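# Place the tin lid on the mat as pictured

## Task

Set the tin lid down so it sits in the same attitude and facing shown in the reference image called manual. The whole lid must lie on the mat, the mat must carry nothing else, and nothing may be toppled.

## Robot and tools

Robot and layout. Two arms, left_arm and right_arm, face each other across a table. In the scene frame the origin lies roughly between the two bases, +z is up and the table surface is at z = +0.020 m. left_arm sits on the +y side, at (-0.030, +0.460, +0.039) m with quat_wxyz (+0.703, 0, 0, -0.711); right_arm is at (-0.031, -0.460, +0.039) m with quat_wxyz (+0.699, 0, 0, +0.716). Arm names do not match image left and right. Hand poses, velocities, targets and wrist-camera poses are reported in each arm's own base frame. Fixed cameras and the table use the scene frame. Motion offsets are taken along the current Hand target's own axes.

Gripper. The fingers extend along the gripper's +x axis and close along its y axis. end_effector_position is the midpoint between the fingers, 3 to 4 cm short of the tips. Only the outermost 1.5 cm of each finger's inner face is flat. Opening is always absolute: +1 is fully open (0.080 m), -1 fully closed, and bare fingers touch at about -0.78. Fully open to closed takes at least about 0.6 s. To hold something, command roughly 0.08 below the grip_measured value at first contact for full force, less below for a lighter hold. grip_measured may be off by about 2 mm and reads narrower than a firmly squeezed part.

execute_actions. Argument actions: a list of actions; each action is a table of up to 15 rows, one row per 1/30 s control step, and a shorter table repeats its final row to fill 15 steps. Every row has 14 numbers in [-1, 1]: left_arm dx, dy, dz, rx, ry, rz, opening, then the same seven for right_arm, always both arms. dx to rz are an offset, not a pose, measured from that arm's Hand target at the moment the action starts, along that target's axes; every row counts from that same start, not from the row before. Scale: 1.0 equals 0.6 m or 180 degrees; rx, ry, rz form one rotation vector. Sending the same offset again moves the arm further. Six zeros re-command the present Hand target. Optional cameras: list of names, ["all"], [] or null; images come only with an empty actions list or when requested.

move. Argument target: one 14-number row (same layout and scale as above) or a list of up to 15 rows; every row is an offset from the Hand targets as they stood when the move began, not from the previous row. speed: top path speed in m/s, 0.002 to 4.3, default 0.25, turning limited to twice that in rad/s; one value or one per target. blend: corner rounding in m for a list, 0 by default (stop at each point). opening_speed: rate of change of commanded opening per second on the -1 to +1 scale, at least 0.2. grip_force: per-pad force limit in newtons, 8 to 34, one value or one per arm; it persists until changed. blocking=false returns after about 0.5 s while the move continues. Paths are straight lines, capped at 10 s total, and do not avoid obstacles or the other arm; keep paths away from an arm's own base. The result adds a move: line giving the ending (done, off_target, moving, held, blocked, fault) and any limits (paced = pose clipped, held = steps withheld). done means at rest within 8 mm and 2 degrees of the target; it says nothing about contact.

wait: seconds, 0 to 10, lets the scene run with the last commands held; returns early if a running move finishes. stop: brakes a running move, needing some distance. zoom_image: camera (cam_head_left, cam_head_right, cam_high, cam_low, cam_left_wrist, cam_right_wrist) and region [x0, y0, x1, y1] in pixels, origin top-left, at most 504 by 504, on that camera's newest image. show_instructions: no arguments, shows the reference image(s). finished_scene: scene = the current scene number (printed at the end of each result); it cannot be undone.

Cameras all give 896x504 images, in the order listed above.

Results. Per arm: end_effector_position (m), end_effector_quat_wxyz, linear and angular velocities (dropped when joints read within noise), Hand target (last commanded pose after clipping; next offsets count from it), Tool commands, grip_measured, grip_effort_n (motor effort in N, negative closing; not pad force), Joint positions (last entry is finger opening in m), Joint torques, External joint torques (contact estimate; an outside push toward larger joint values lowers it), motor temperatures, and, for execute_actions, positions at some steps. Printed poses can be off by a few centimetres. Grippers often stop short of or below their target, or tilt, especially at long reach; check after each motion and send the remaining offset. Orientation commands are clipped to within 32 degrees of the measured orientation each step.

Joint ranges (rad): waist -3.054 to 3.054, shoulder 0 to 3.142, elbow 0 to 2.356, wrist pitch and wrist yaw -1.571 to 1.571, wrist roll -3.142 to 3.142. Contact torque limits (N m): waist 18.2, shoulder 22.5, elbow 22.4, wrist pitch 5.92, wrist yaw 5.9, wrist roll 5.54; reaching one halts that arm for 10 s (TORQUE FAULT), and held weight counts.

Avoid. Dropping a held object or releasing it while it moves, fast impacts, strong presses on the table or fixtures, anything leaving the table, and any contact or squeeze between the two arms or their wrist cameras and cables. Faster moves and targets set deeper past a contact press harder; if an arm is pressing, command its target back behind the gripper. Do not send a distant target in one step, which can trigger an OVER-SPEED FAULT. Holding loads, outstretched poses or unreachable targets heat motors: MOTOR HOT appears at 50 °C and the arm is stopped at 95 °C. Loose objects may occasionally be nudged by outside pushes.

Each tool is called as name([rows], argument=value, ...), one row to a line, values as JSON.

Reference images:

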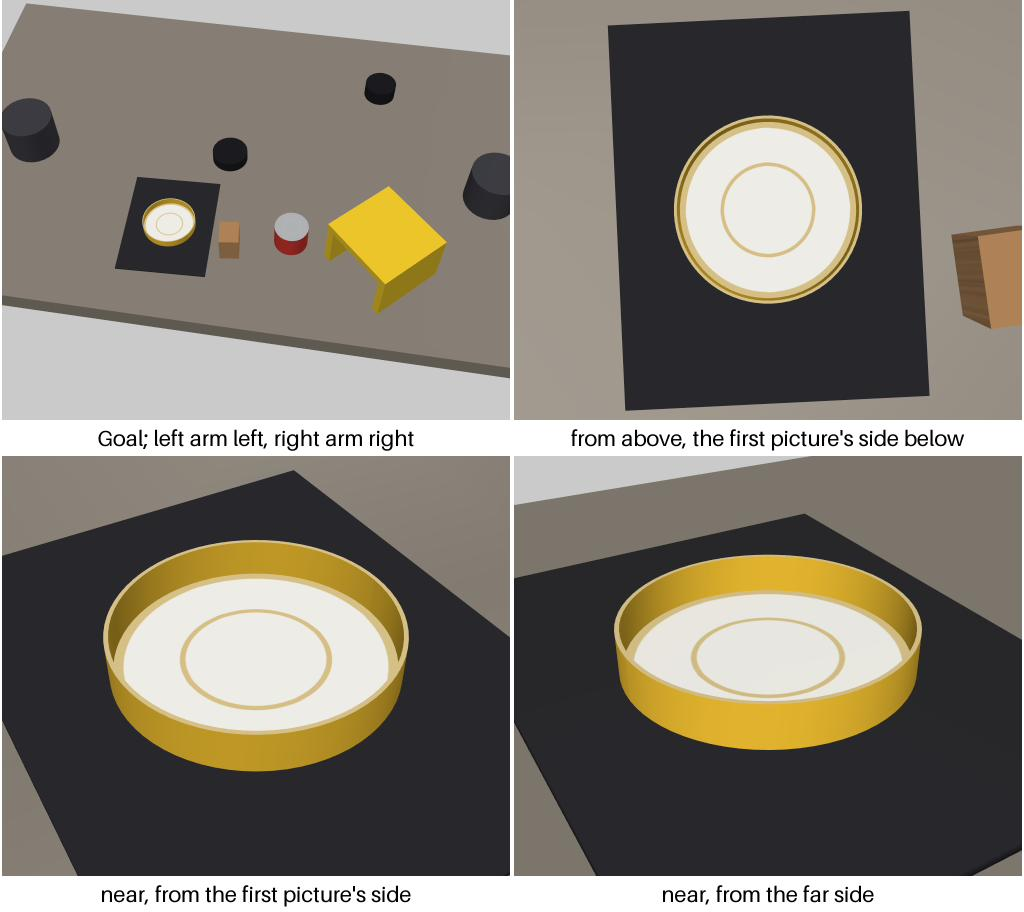

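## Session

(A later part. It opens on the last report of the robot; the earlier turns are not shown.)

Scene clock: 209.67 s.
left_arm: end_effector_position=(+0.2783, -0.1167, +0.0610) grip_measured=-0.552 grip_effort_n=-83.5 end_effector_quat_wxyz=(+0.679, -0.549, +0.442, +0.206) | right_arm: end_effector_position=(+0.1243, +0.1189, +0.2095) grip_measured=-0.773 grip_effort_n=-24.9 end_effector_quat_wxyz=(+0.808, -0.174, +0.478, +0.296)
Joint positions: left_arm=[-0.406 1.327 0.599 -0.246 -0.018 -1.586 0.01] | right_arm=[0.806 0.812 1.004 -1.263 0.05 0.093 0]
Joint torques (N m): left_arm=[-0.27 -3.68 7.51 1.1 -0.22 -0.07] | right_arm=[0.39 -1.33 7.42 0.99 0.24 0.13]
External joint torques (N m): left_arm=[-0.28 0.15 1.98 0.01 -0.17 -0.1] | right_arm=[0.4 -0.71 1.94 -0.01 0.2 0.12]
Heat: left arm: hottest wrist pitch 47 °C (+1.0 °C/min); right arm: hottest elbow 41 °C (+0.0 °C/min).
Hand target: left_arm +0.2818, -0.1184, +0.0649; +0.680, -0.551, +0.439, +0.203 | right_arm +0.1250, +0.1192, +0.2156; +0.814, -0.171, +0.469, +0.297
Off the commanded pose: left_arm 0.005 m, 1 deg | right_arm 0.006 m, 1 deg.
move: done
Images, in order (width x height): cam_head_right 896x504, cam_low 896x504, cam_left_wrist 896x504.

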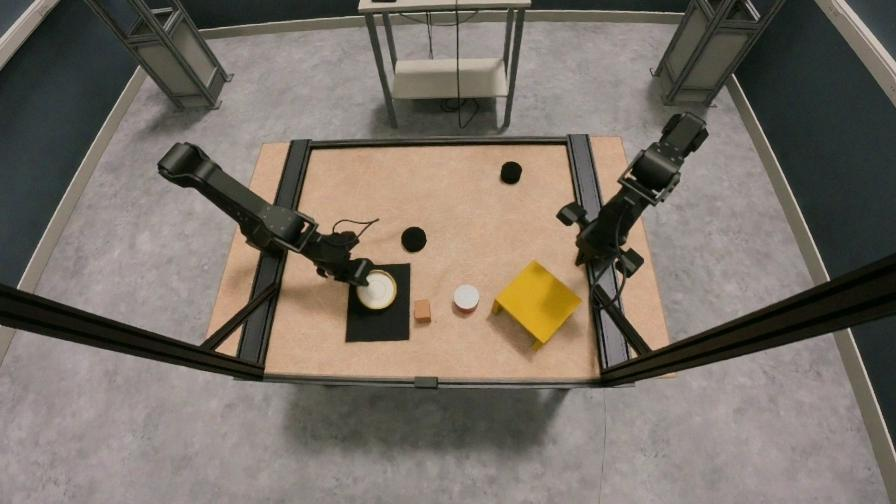

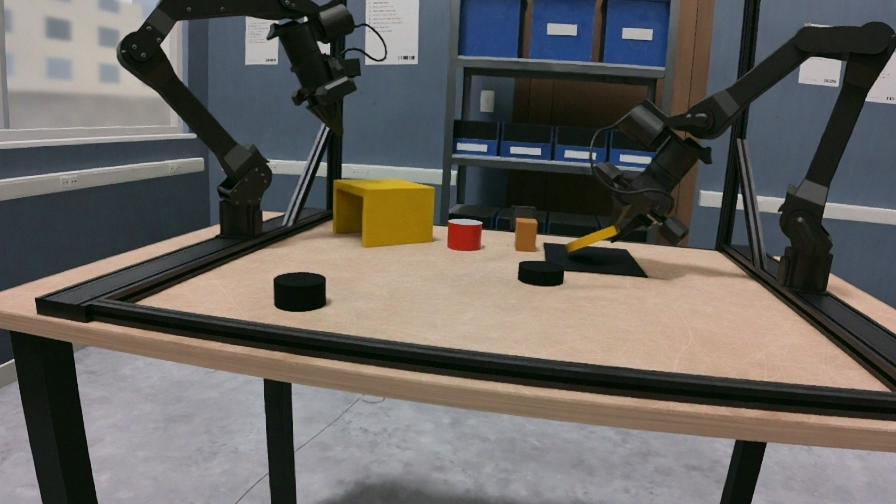

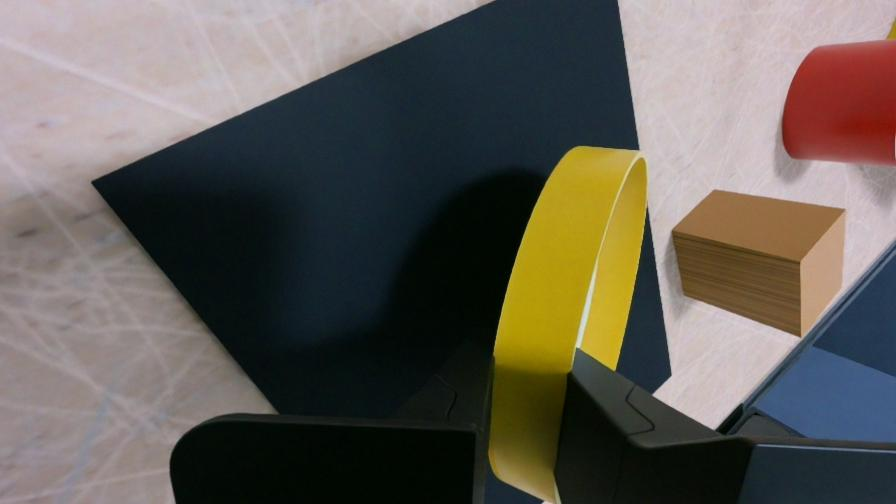

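move(target=[0.0164,0.0115,0,0,0,-0.017,-0.7,0,0,0,0,0,0,-0.78], speed=0.06, cameras=["cam_low","cam_left_wrist"])

zoom_image(camera="cam_low", region=[540, 190, 720, 290])

Scene clock: 214.67 s.
left_arm: end_effector_position=(+0.2820, -0.1182, +0.0539) grip_measured=-0.552 grip_effort_n=-83.5 end_effector_quat_wxyz=(+0.685, -0.563, +0.425, +0.185) | right_arm: end_effector_position=(+0.1243, +0.1189, +0.2095) grip_measured=-0.773 grip_effort_n=-24.9 end_effector_quat_wxyz=(+0.808, -0.174, +0.478, +0.296)
Joint positions: left_arm=[-0.406 1.334 0.534 -0.11 -0.019 -1.586 0.01] | right_arm=[0.806 0.812 1.004 -1.263 0.05 0.093 0]
Joint torques (N m): left_arm=[-0.18 -3.73 5.15 1.53 -0.22 -0.02] | right_arm=[0.36 -1.3 7.38 1 0.22 0.12]
External joint torques (N m): left_arm=[-0.18 0.05 -0.31 0.36 -0.17 -0.05] | right_arm=[0.35 -0.76 1.95 0 0.19 0.12]
Motor temperatures (°C): left_arm=[31 42 39 46 36 36] | right_arm=[26 29 41 35 32 35]
Heat: left arm: hottest wrist pitch 46 °C (+0.0 °C/min); right arm: hottest elbow 41 °C (+0.0 °C/min).
Hand target: left_arm +0.2817, -0.1183, +0.0528; +0.685, -0.563, +0.424, +0.185 | right_arm +0.1250, +0.1192, +0.2156; +0.814, -0.171, +0.469, +0.297
Off the commanded pose: left_arm 0.001 m, 0 deg | right_arm 0.006 m, 1 deg.
move: done
Images, in order (width x height): cam_low 896x504, cam_left_wrist 896x504.

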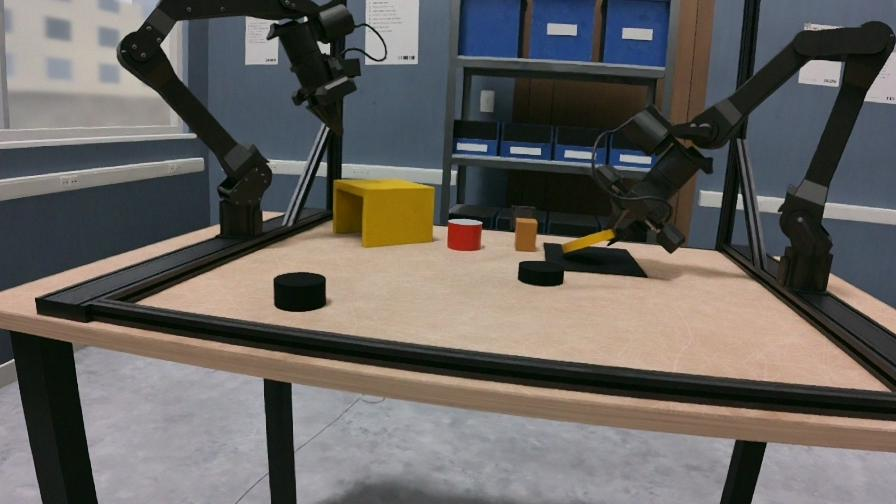

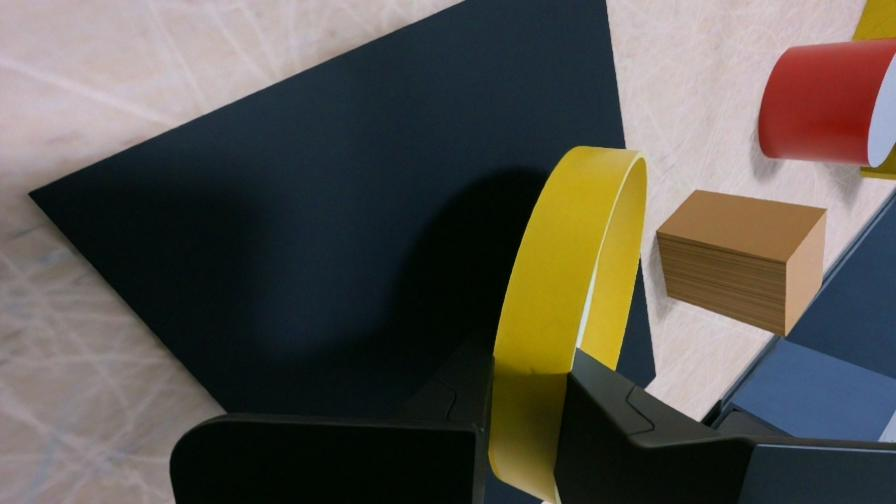

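Scaled by 2.800 from the camera's 896x504 image, which has a finer 1280x720 frame.

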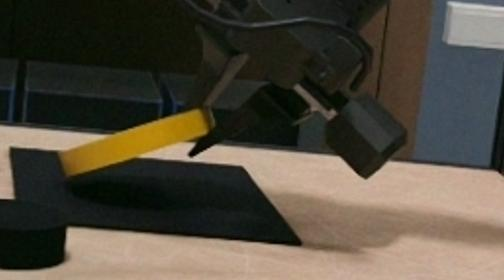

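move(target=[0.0164,0.0115,0,0,0,0,-0.7,0,0,0,0,0,0,-0.78], speed=0.05, cameras=["cam_low","cam_left_wrist"])

zoom_image(camera="cam_low", region=[540, 190, 720, 290])

Scene clock: 217.37 s.
left_arm: end_effector_position=(+0.2841, -0.1191, +0.0442) grip_measured=-0.552 grip_effort_n=-83.5 end_effector_quat_wxyz=(+0.685, -0.565, +0.422, +0.182) | right_arm: end_effector_position=(+0.1243, +0.1189, +0.2095) grip_measured=-0.773 grip_effort_n=-24.9 end_effector_quat_wxyz=(+0.808, -0.174, +0.478, +0.296)
Joint positions: left_arm=[-0.406 1.371 0.509 -0.038 -0.019 -1.586 0.01] | right_arm=[0.806 0.812 1.004 -1.263 0.05 0.093 0]
Joint torques (N m): left_arm=[-0.1 -3.36 4.66 1.33 -0.21 -0.04] | right_arm=[0.41 -1.29 7.39 0.99 0.24 0.12]
External joint torques (N m): left_arm=[-0.08 0.53 -0.69 0.13 -0.17 -0.07] | right_arm=[0.42 -0.71 1.93 -0.02 0.2 0.12]
Heat: left arm: hottest wrist pitch 46 °C (+0.0 °C/min); right arm: hottest elbow 41 °C (+0.0 °C/min).
Hand target: left_arm +0.2823, -0.1185, +0.0407; +0.685, -0.563, +0.424, +0.185 | right_arm +0.1250, +0.1192, +0.2156; +0.814, -0.171, +0.469, +0.297
Off the commanded pose: left_arm 0.004 m, 1 deg | right_arm 0.006 m, 1 deg.
move: done
Images, in order (width x height): cam_low 896x504, cam_left_wrist 896x504.

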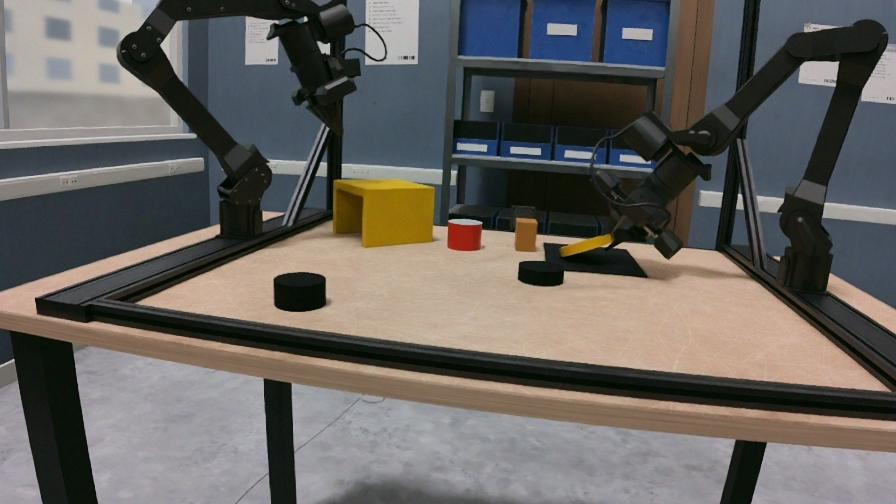

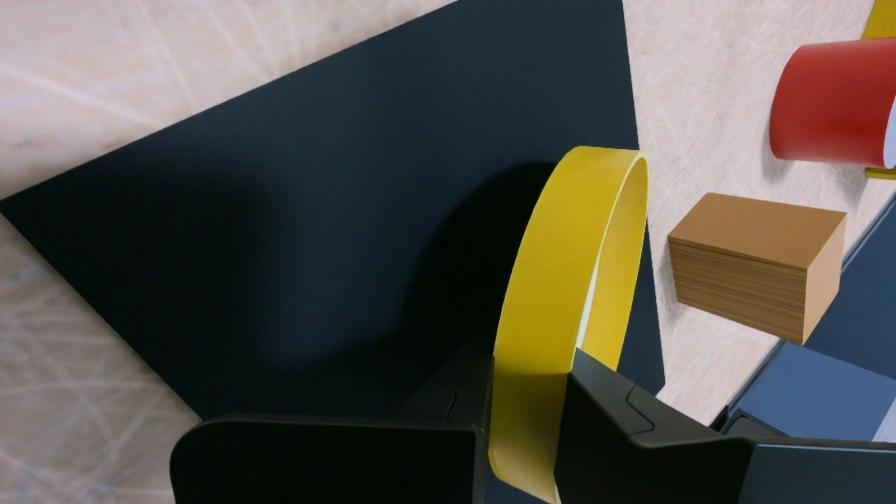

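Scaled by 2.800 from the camera's 896x504 image, which has a finer 1280x720 frame.

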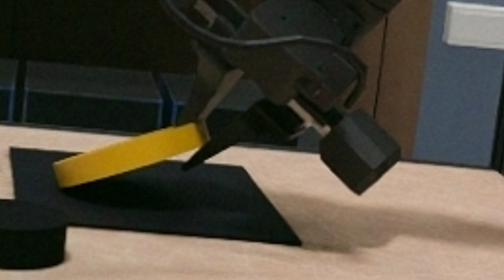

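move([
  [0.0137,0.0096,0,0,0,-0.024,-0.7,0,0,0,0,0,0,-0.78],
  [0.0137,0.0096,0,0,0,-0.024,-0.2,0,0,0,0,0,0,-0.78],
], speed=0.05, opening_speed=0.3, cameras=["cam_low","cam_left_wrist","cam_head_right"])

zoom_image(camera="cam_low", region=[540, 190, 720, 290])

Scene clock: 226.23 s.
left_arm: end_effector_position=(+0.2840, -0.1189, +0.0326) grip_measured=-0.203 grip_effort_n=14.2 end_effector_quat_wxyz=(+0.691, -0.580, +0.401, +0.157) | right_arm: end_effector_position=(+0.1243, +0.1189, +0.2095) grip_measured=-0.773 grip_effort_n=-24.9 end_effector_quat_wxyz=(+0.808, -0.174, +0.478, +0.296)
Joint positions: left_arm=[-0.406 1.397 0.417 0.151 -0.02 -1.586 0.026] | right_arm=[0.806 0.812 1.004 -1.263 0.05 0.093 0]
Joint torques (N m): left_arm=[-0.22 -3.62 4.72 1.34 -0.21 0.06] | right_arm=[0.42 -1.3 7.4 0.99 0.22 0.12]
External joint torques (N m): left_arm=[-0.2 0.15 -0.29 0.08 -0.17 0.03] | right_arm=[0.42 -0.67 1.88 -0.03 0.19 0.12]
Heat: left arm: hottest wrist pitch 46 °C (+0.0 °C/min); right arm: hottest elbow 41 °C (+0.0 °C/min).
Hand target: left_arm +0.2829, -0.1186, +0.0308; +0.692, -0.578, +0.402, +0.159 | right_arm +0.1250, +0.1192, +0.2156; +0.814, -0.171, +0.469, +0.297
Off the commanded pose: left_arm 0.002 m, 0 deg | right_arm 0.006 m, 1 deg.
move: done
Images, in order (width x height): cam_head_right 896x504, cam_low 896x504, cam_left_wrist 896x504.

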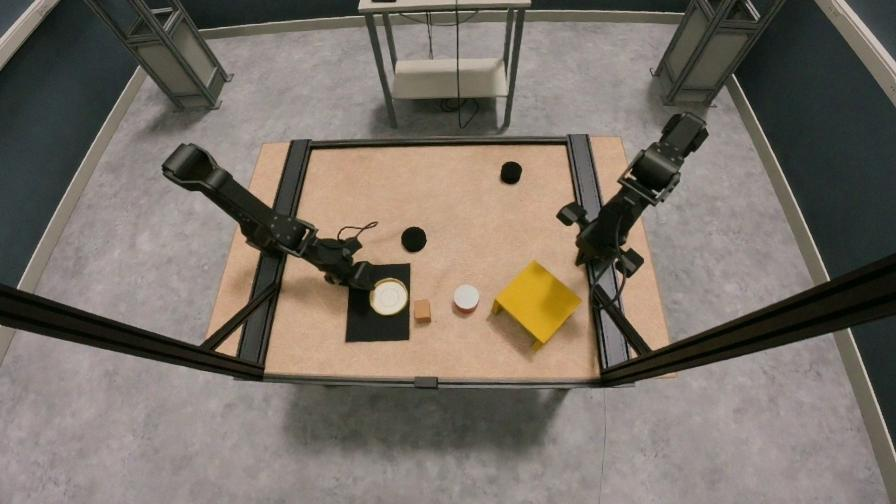

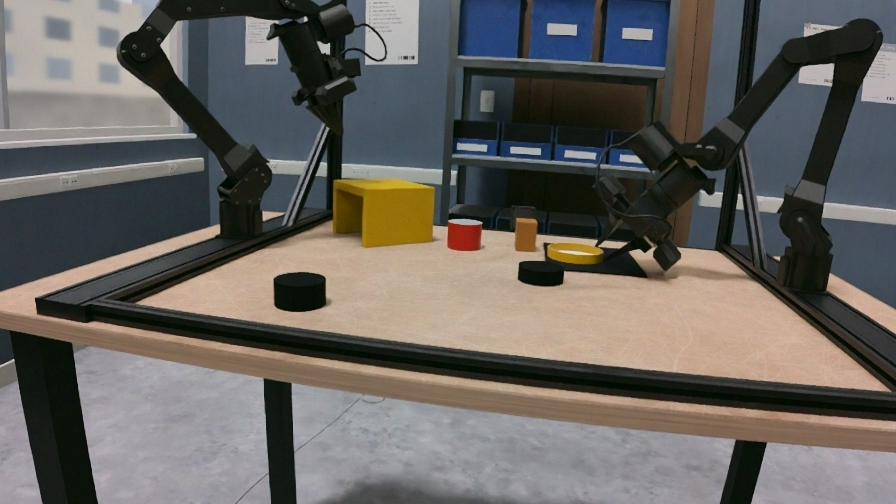

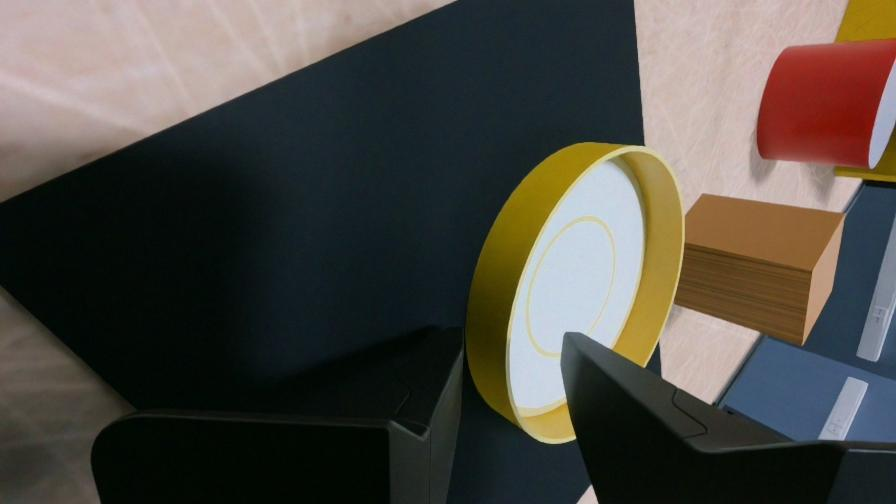

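Scaled by 2.800 from the camera's 896x504 image, which has a finer 1280x720 frame.

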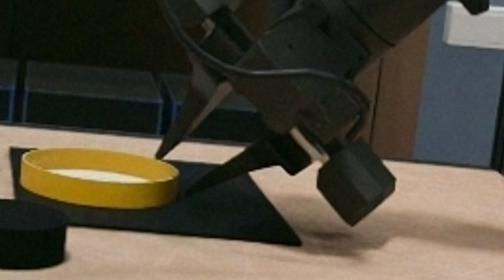

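zoom_image(camera="cam_head_right", region=[330, 250, 440, 350])

Scaled by 4.582 from the camera's 896x504 image, which has a finer 1280x720 frame.

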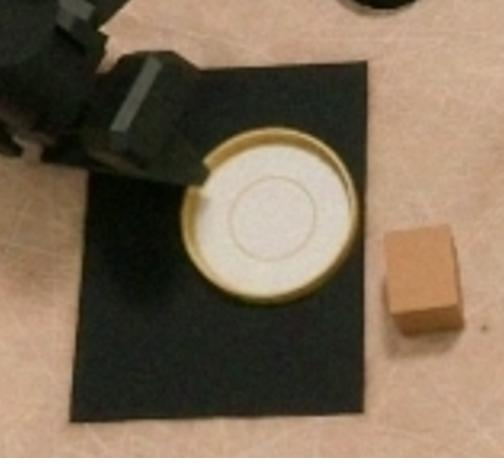

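move([
  [0,0,0,0,0,0,-0.7,0,0,0,0,0,0,-0.78],
  [-0.025,0.022,0,0,0,0,-0.7,0,0,0,0,0,0,-0.78],
], speed=0.05, opening_speed=0.4, grip_force=[8,34], cameras=["cam_low","cam_left_wrist","cam_head_right"])

zoom_image(camera="cam_head_right", region=[330, 250, 440, 350])

zoom_image(camera="cam_low", region=[540, 190, 720, 290])

Scene clock: 237.23 s.
left_arm: end_effector_position=(+0.2652, -0.1113, +0.0320) grip_measured=-0.698 grip_effort_n=-15.1 end_effector_quat_wxyz=(+0.691, -0.577, +0.404, +0.160) | right_arm: end_effector_position=(+0.1243, +0.1189, +0.2095) grip_measured=-0.773 grip_effort_n=-24.9 end_effector_quat_wxyz=(+0.808, -0.174, +0.478, +0.296)
Joint positions: left_arm=[-0.409 1.302 0.356 0.107 -0.022 -1.586 0.004] | right_arm=[0.806 0.812 1.004 -1.263 0.05 0.093 0]
Joint torques (N m): left_arm=[-0.18 -4.41 4.76 1.26 -0.22 -0.03] | right_arm=[0.41 -1.29 7.4 1 0.23 0.11]
External joint torques (N m): left_arm=[-0.2 -1.18 -0.38 0.01 -0.17 -0.07] | right_arm=[0.42 -0.66 1.88 -0.02 0.2 0.11]
Heat: left arm: hottest wrist pitch 46 °C (+0.0 °C/min); right arm: hottest elbow 41 °C (+0.0 °C/min).
Hand target: left_arm +0.2644, -0.1112, +0.0330; +0.692, -0.578, +0.402, +0.159 | right_arm +0.1250, +0.1192, +0.2156; +0.814, -0.171, +0.469, +0.297
Off the commanded pose: left_arm 0.001 m, 0 deg | right_arm 0.006 m, 1 deg.
grip_force (N): 8, 34
move: done
Images, in order (width x height): cam_head_right 896x504, cam_low 896x504, cam_left_wrist 896x504.

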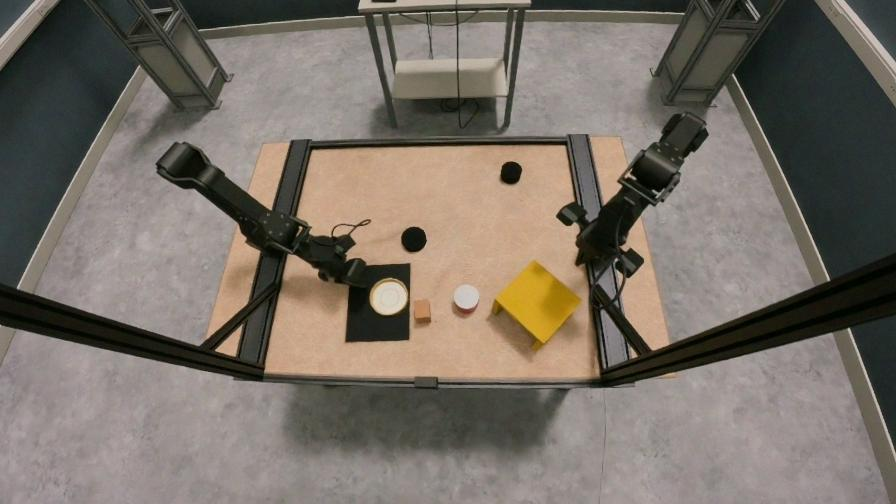

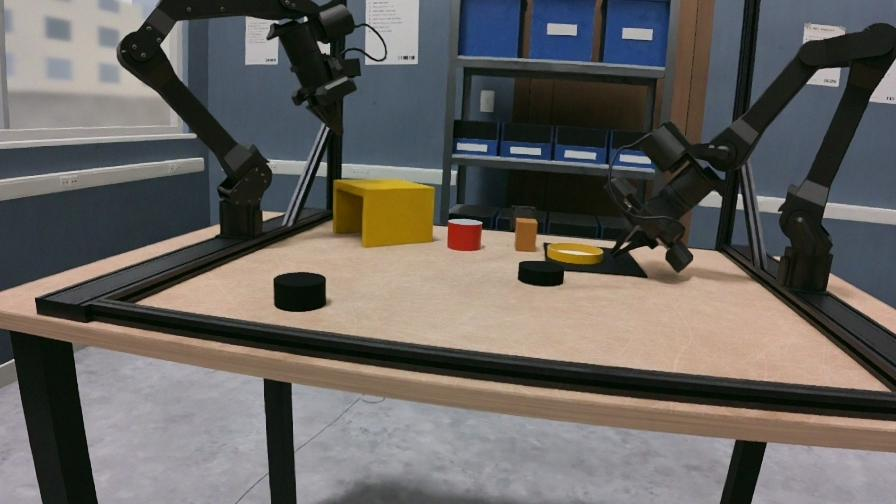

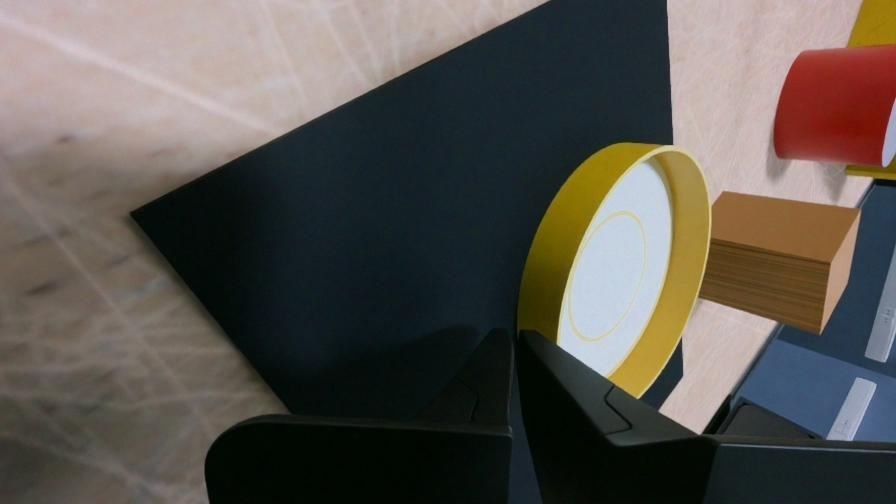

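Scaled by 4.582 from the camera's 896x504 image, which has a finer 1280x720 frame.

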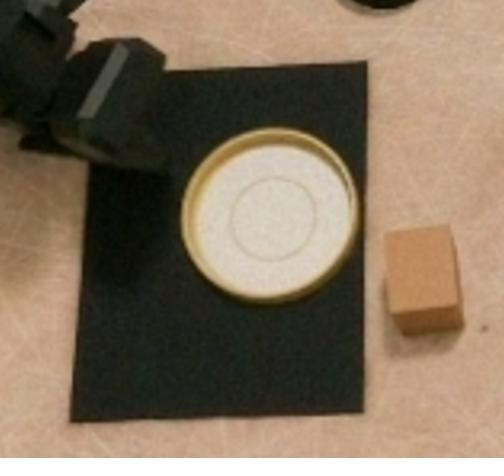

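Scaled by 2.800 from the camera's 896x504 image, which has a finer 1280x720 frame.

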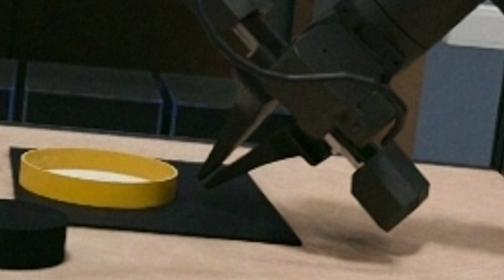

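move([
  [-0.060,-0.069,0,0,0,0.106,-0.76,0,0,0,0,0,0,-0.78],
  [-0.001,-0.1205,0,0,0,0.106,-0.76,0,0,0,0,0,0,-0.78],
  [0.055,-0.0557,0,0,0,0.106,-0.76,0,0,0,0,0,0,-0.78],
], speed=[0.2,0.15,0.08], blend=[0.01,0.01,0], cameras=["cam_low","cam_left_wrist"])

zoom_image(camera="cam_low", region=[540, 190, 720, 290])

Scene clock: 252.20 s.
left_arm: end_effector_position=(+0.3084, -0.1295, +0.0329) grip_measured=-0.758 grip_effort_n=-15.1 end_effector_quat_wxyz=(+0.656, -0.504, +0.492, +0.271) | right_arm: end_effector_position=(+0.1243, +0.1189, +0.2095) grip_measured=-0.773 grip_effort_n=-24.9 end_effector_quat_wxyz=(+0.808, -0.174, +0.478, +0.296)
Joint positions: left_arm=[-0.405 1.625 0.826 -0.365 -0.017 -1.589 0.001] | right_arm=[0.806 0.812 1.004 -1.263 0.05 0.093 0]
Joint torques (N m): left_arm=[0.26 -5.44 4.82 1.14 -0.01 0.1] | right_arm=[0.37 -1.31 7.4 1 0.23 0.11]
External joint torques (N m): left_arm=[0.26 0.1 -0.31 0.29 0.04 0.08] | right_arm=[0.37 -0.72 1.89 -0.02 0.19 0.11]
Motor temperatures (°C): left_arm=[31 37 38 46 36 36] | right_arm=[26 28 41 35 32 34]
Heat: left arm: hottest wrist pitch 46 °C (+1.0 °C/min); right arm: hottest elbow 41 °C (+0.0 °C/min).
Hand target: left_arm +0.3079, -0.1286, +0.0310; +0.656, -0.504, +0.493, +0.272 | right_arm +0.1250, +0.1192, +0.2156; +0.814, -0.171, +0.469, +0.297
Off the commanded pose: left_arm 0.002 m, 0 deg | right_arm 0.006 m, 1 deg.
grip_force (N): 8, 34
move: done; blend cut to 0 m at target 1
Images, in order (width x height): cam_low 896x504, cam_left_wrist 896x504.

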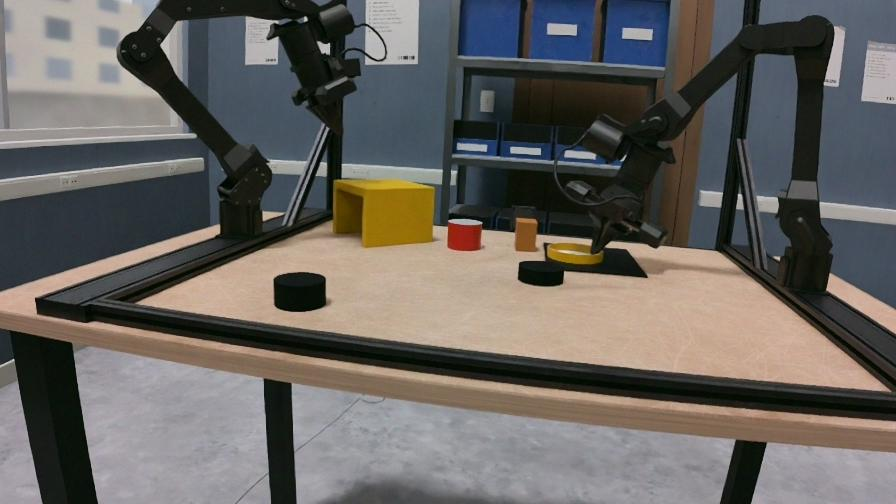

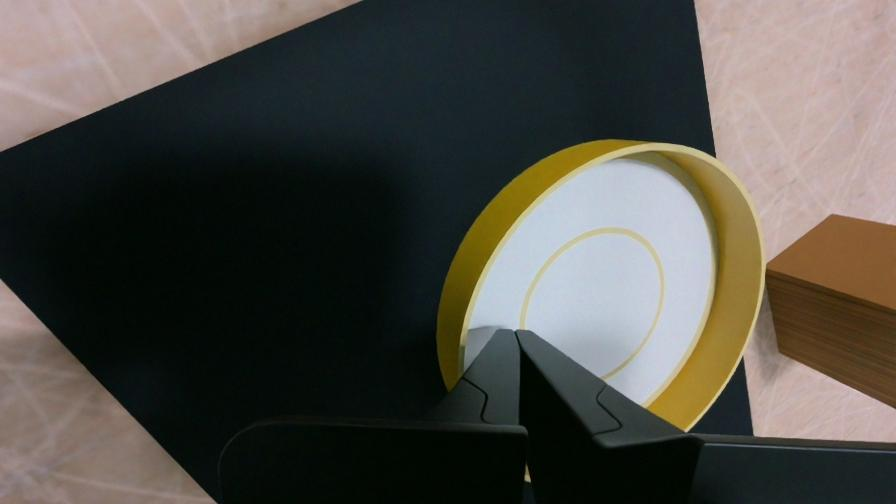

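Scaled by 2.800 from the camera's 896x504 image, which has a finer 1280x720 frame.

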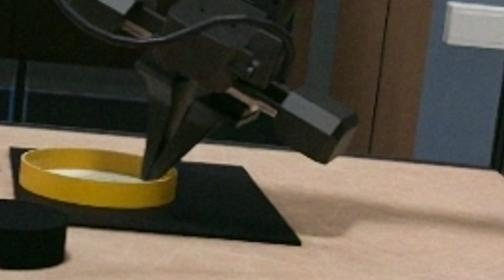

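move(target=[-0.0317,0.0548,0,0,0,0,-0.76,0,0,0,0,0,0,-0.78], speed=0.05, cameras=["cam_low","cam_left_wrist","cam_head_right"])

zoom_image(camera="cam_head_right", region=[330, 250, 440, 350])

Scene clock: 258.40 s.
left_arm: end_effector_position=(+0.2741, -0.1147, +0.0340) grip_measured=-0.758 grip_effort_n=-15.1 end_effector_quat_wxyz=(+0.655, -0.502, +0.494, +0.274) | right_arm: end_effector_position=(+0.1243, +0.1189, +0.2095) grip_measured=-0.773 grip_effort_n=-24.9 end_effector_quat_wxyz=(+0.808, -0.174, +0.478, +0.296)
Joint positions: left_arm=[-0.405 1.484 0.696 -0.385 -0.017 -1.589 0.001] | right_arm=[0.806 0.812 1.004 -1.263 0.05 0.093 0]
Joint torques (N m): left_arm=[-0.05 -6.05 4.58 0.82 -0.06 -0.06] | right_arm=[0.35 -1.29 7.43 1.01 0.23 0.12]
External joint torques (N m): left_arm=[-0.05 -1.48 -0.58 -0.03 0 -0.08] | right_arm=[0.34 -0.66 1.96 0.02 0.2 0.12]
Heat: left arm: hottest wrist pitch 45 °C (+0.0 °C/min); right arm: hottest elbow 41 °C (+0.0 °C/min).
Hand target: left_arm +0.2729, -0.1146, +0.0356; +0.656, -0.503, +0.493, +0.272 | right_arm +0.1250, +0.1192, +0.2156; +0.814, -0.171, +0.469, +0.297
Off the commanded pose: left_arm 0.002 m, 0 deg | right_arm 0.006 m, 1 deg.
grip_force (N): 8, 34
move: done
Images, in order (width x height): cam_head_right 896x504, cam_low 896x504, cam_left_wrist 896x504.

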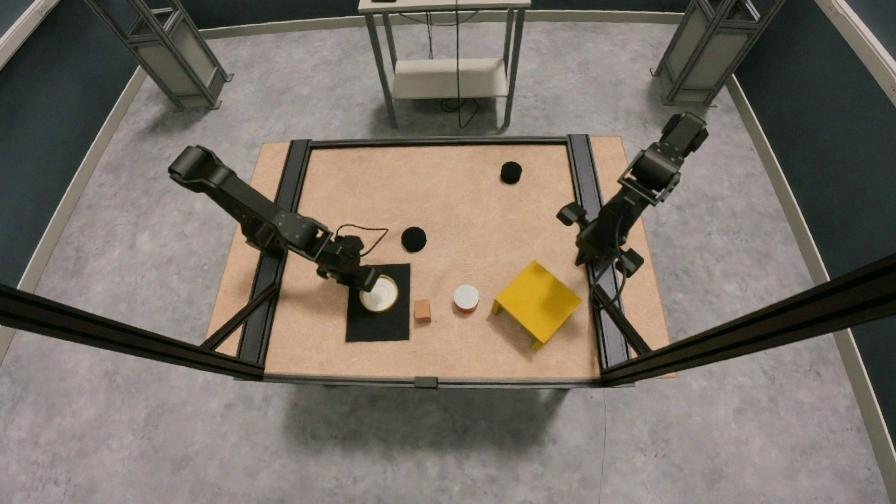

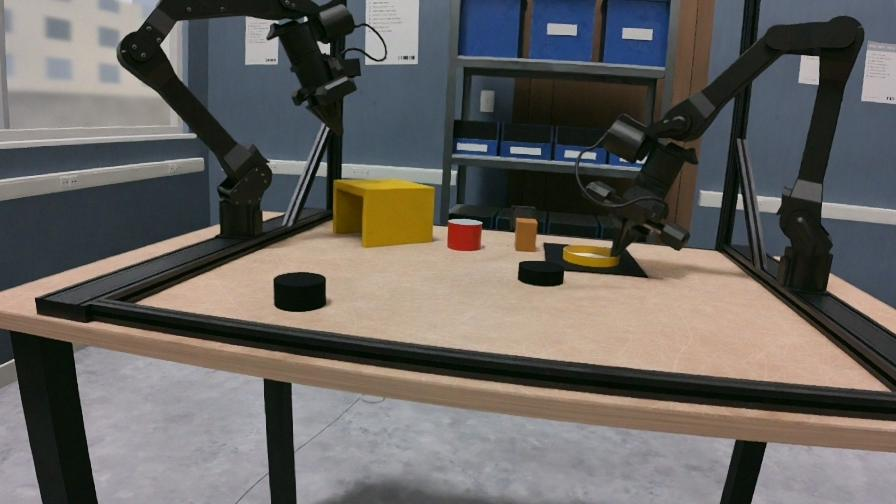

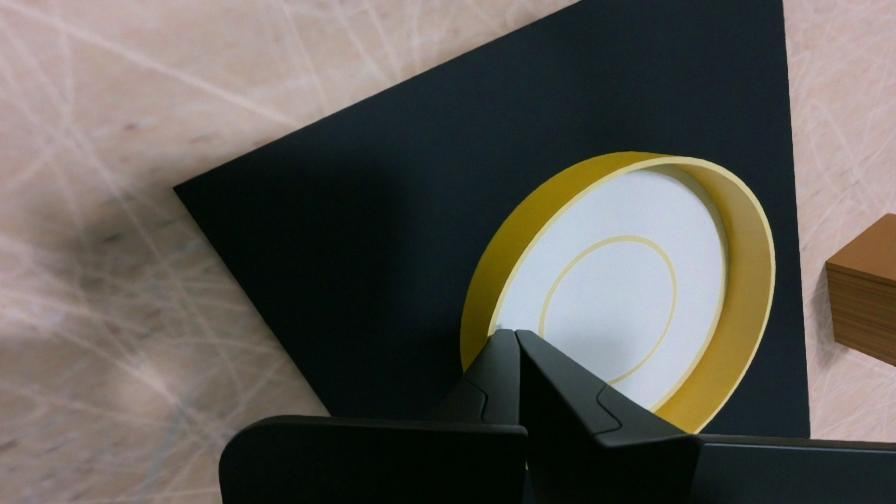

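Scaled by 4.582 from the camera's 896x504 image, which has a finer 1280x720 frame.

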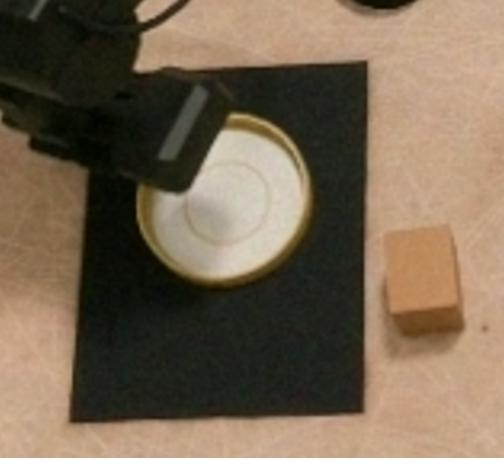

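move([
  [0.01,-0.0173,0,0,0,0,-0.76,0,0,0,0,0,0,-0.78],
  [-0.134,-0.1007,0,0,0,0,-0.76,0,0,0,0,0,0,-0.78],
  [-0.23,0.05,0,0,0,0,-0.76,0,0,0,0,0,0,-0.78],
], speed=[0.06,0.2,0.3], blend=[0,0.02,0], cameras=["cam_head_right","cam_left_wrist"])

zoom_image(camera="cam_head_right", region=[330, 250, 440, 350])

Scene clock: 263.33 s.
left_arm: end_effector_position=(+0.1980, -0.0856, +0.1509) grip_measured=-0.758 grip_effort_n=-14.7 end_effector_quat_wxyz=(+0.655, -0.503, +0.494, +0.272) | right_arm: end_effector_position=(+0.1243, +0.1189, +0.2095) grip_measured=-0.773 grip_effort_n=-24.9 end_effector_quat_wxyz=(+0.808, -0.174, +0.478, +0.296)
Joint positions: left_arm=[-0.422 1.009 0.868 -1.028 -0.02 -1.605 0.001] | right_arm=[0.806 0.812 1.004 -1.263 0.05 0.093 0]
Joint torques (N m): left_arm=[-0.22 -3 5.54 0.84 -0.25 -0.08] | right_arm=[0.39 -1.32 7.42 1.02 0.22 0.11]
External joint torques (N m): left_arm=[-0.23 -1 -0.31 -0.02 -0.19 -0.1] | right_arm=[0.39 -0.72 1.9 0 0.19 0.11]
Heat: left arm: hottest wrist pitch 45 °C (-1.0 °C/min); right arm: hottest elbow 41 °C (+0.0 °C/min).
Hand target: left_arm +0.1967, -0.0850, +0.1507; +0.656, -0.504, +0.493, +0.272 | right_arm +0.1250, +0.1192, +0.2156; +0.814, -0.171, +0.469, +0.297
Off the commanded pose: left_arm 0.001 m, 0 deg | right_arm 0.006 m, 1 deg.
grip_force (N): 8, 34
move: done
Images, in order (width x height): cam_head_right 896x504, cam_left_wrist 896x504.

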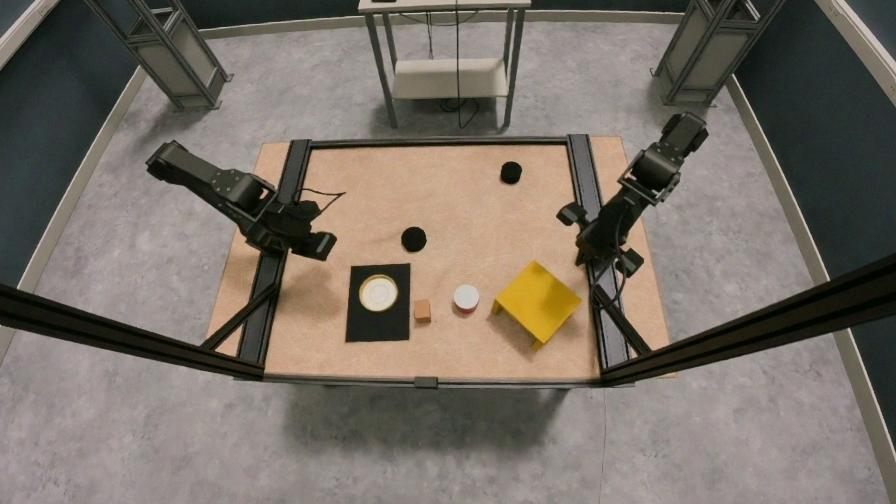

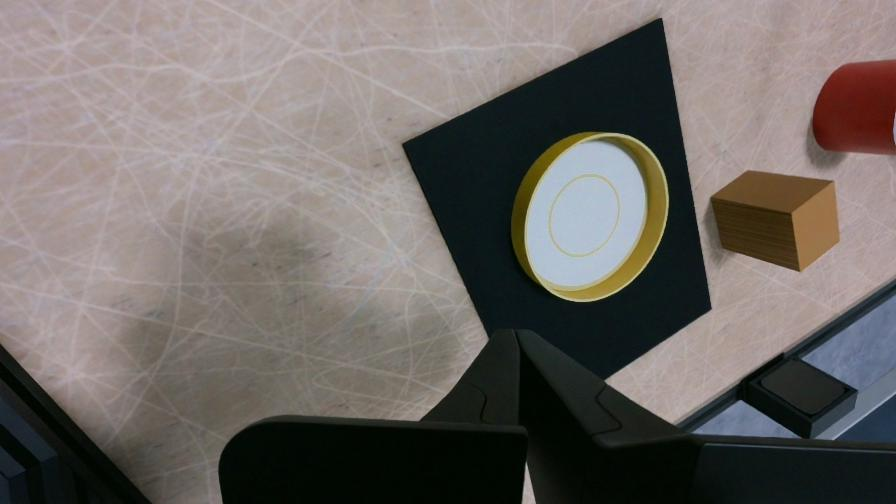

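Scaled by 4.582 from the camera's 896x504 image, which has a finer 1280x720 frame.

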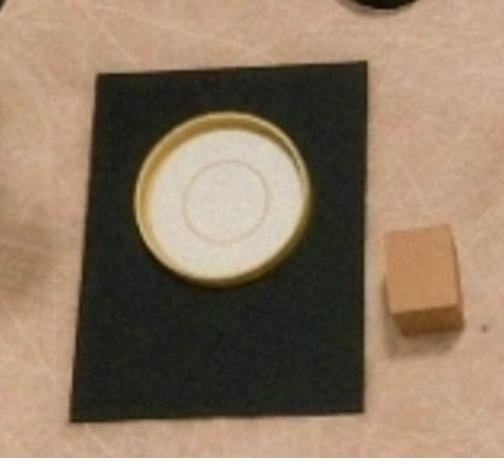

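finished_scene(scene=1)

The scene is finished: the task was done.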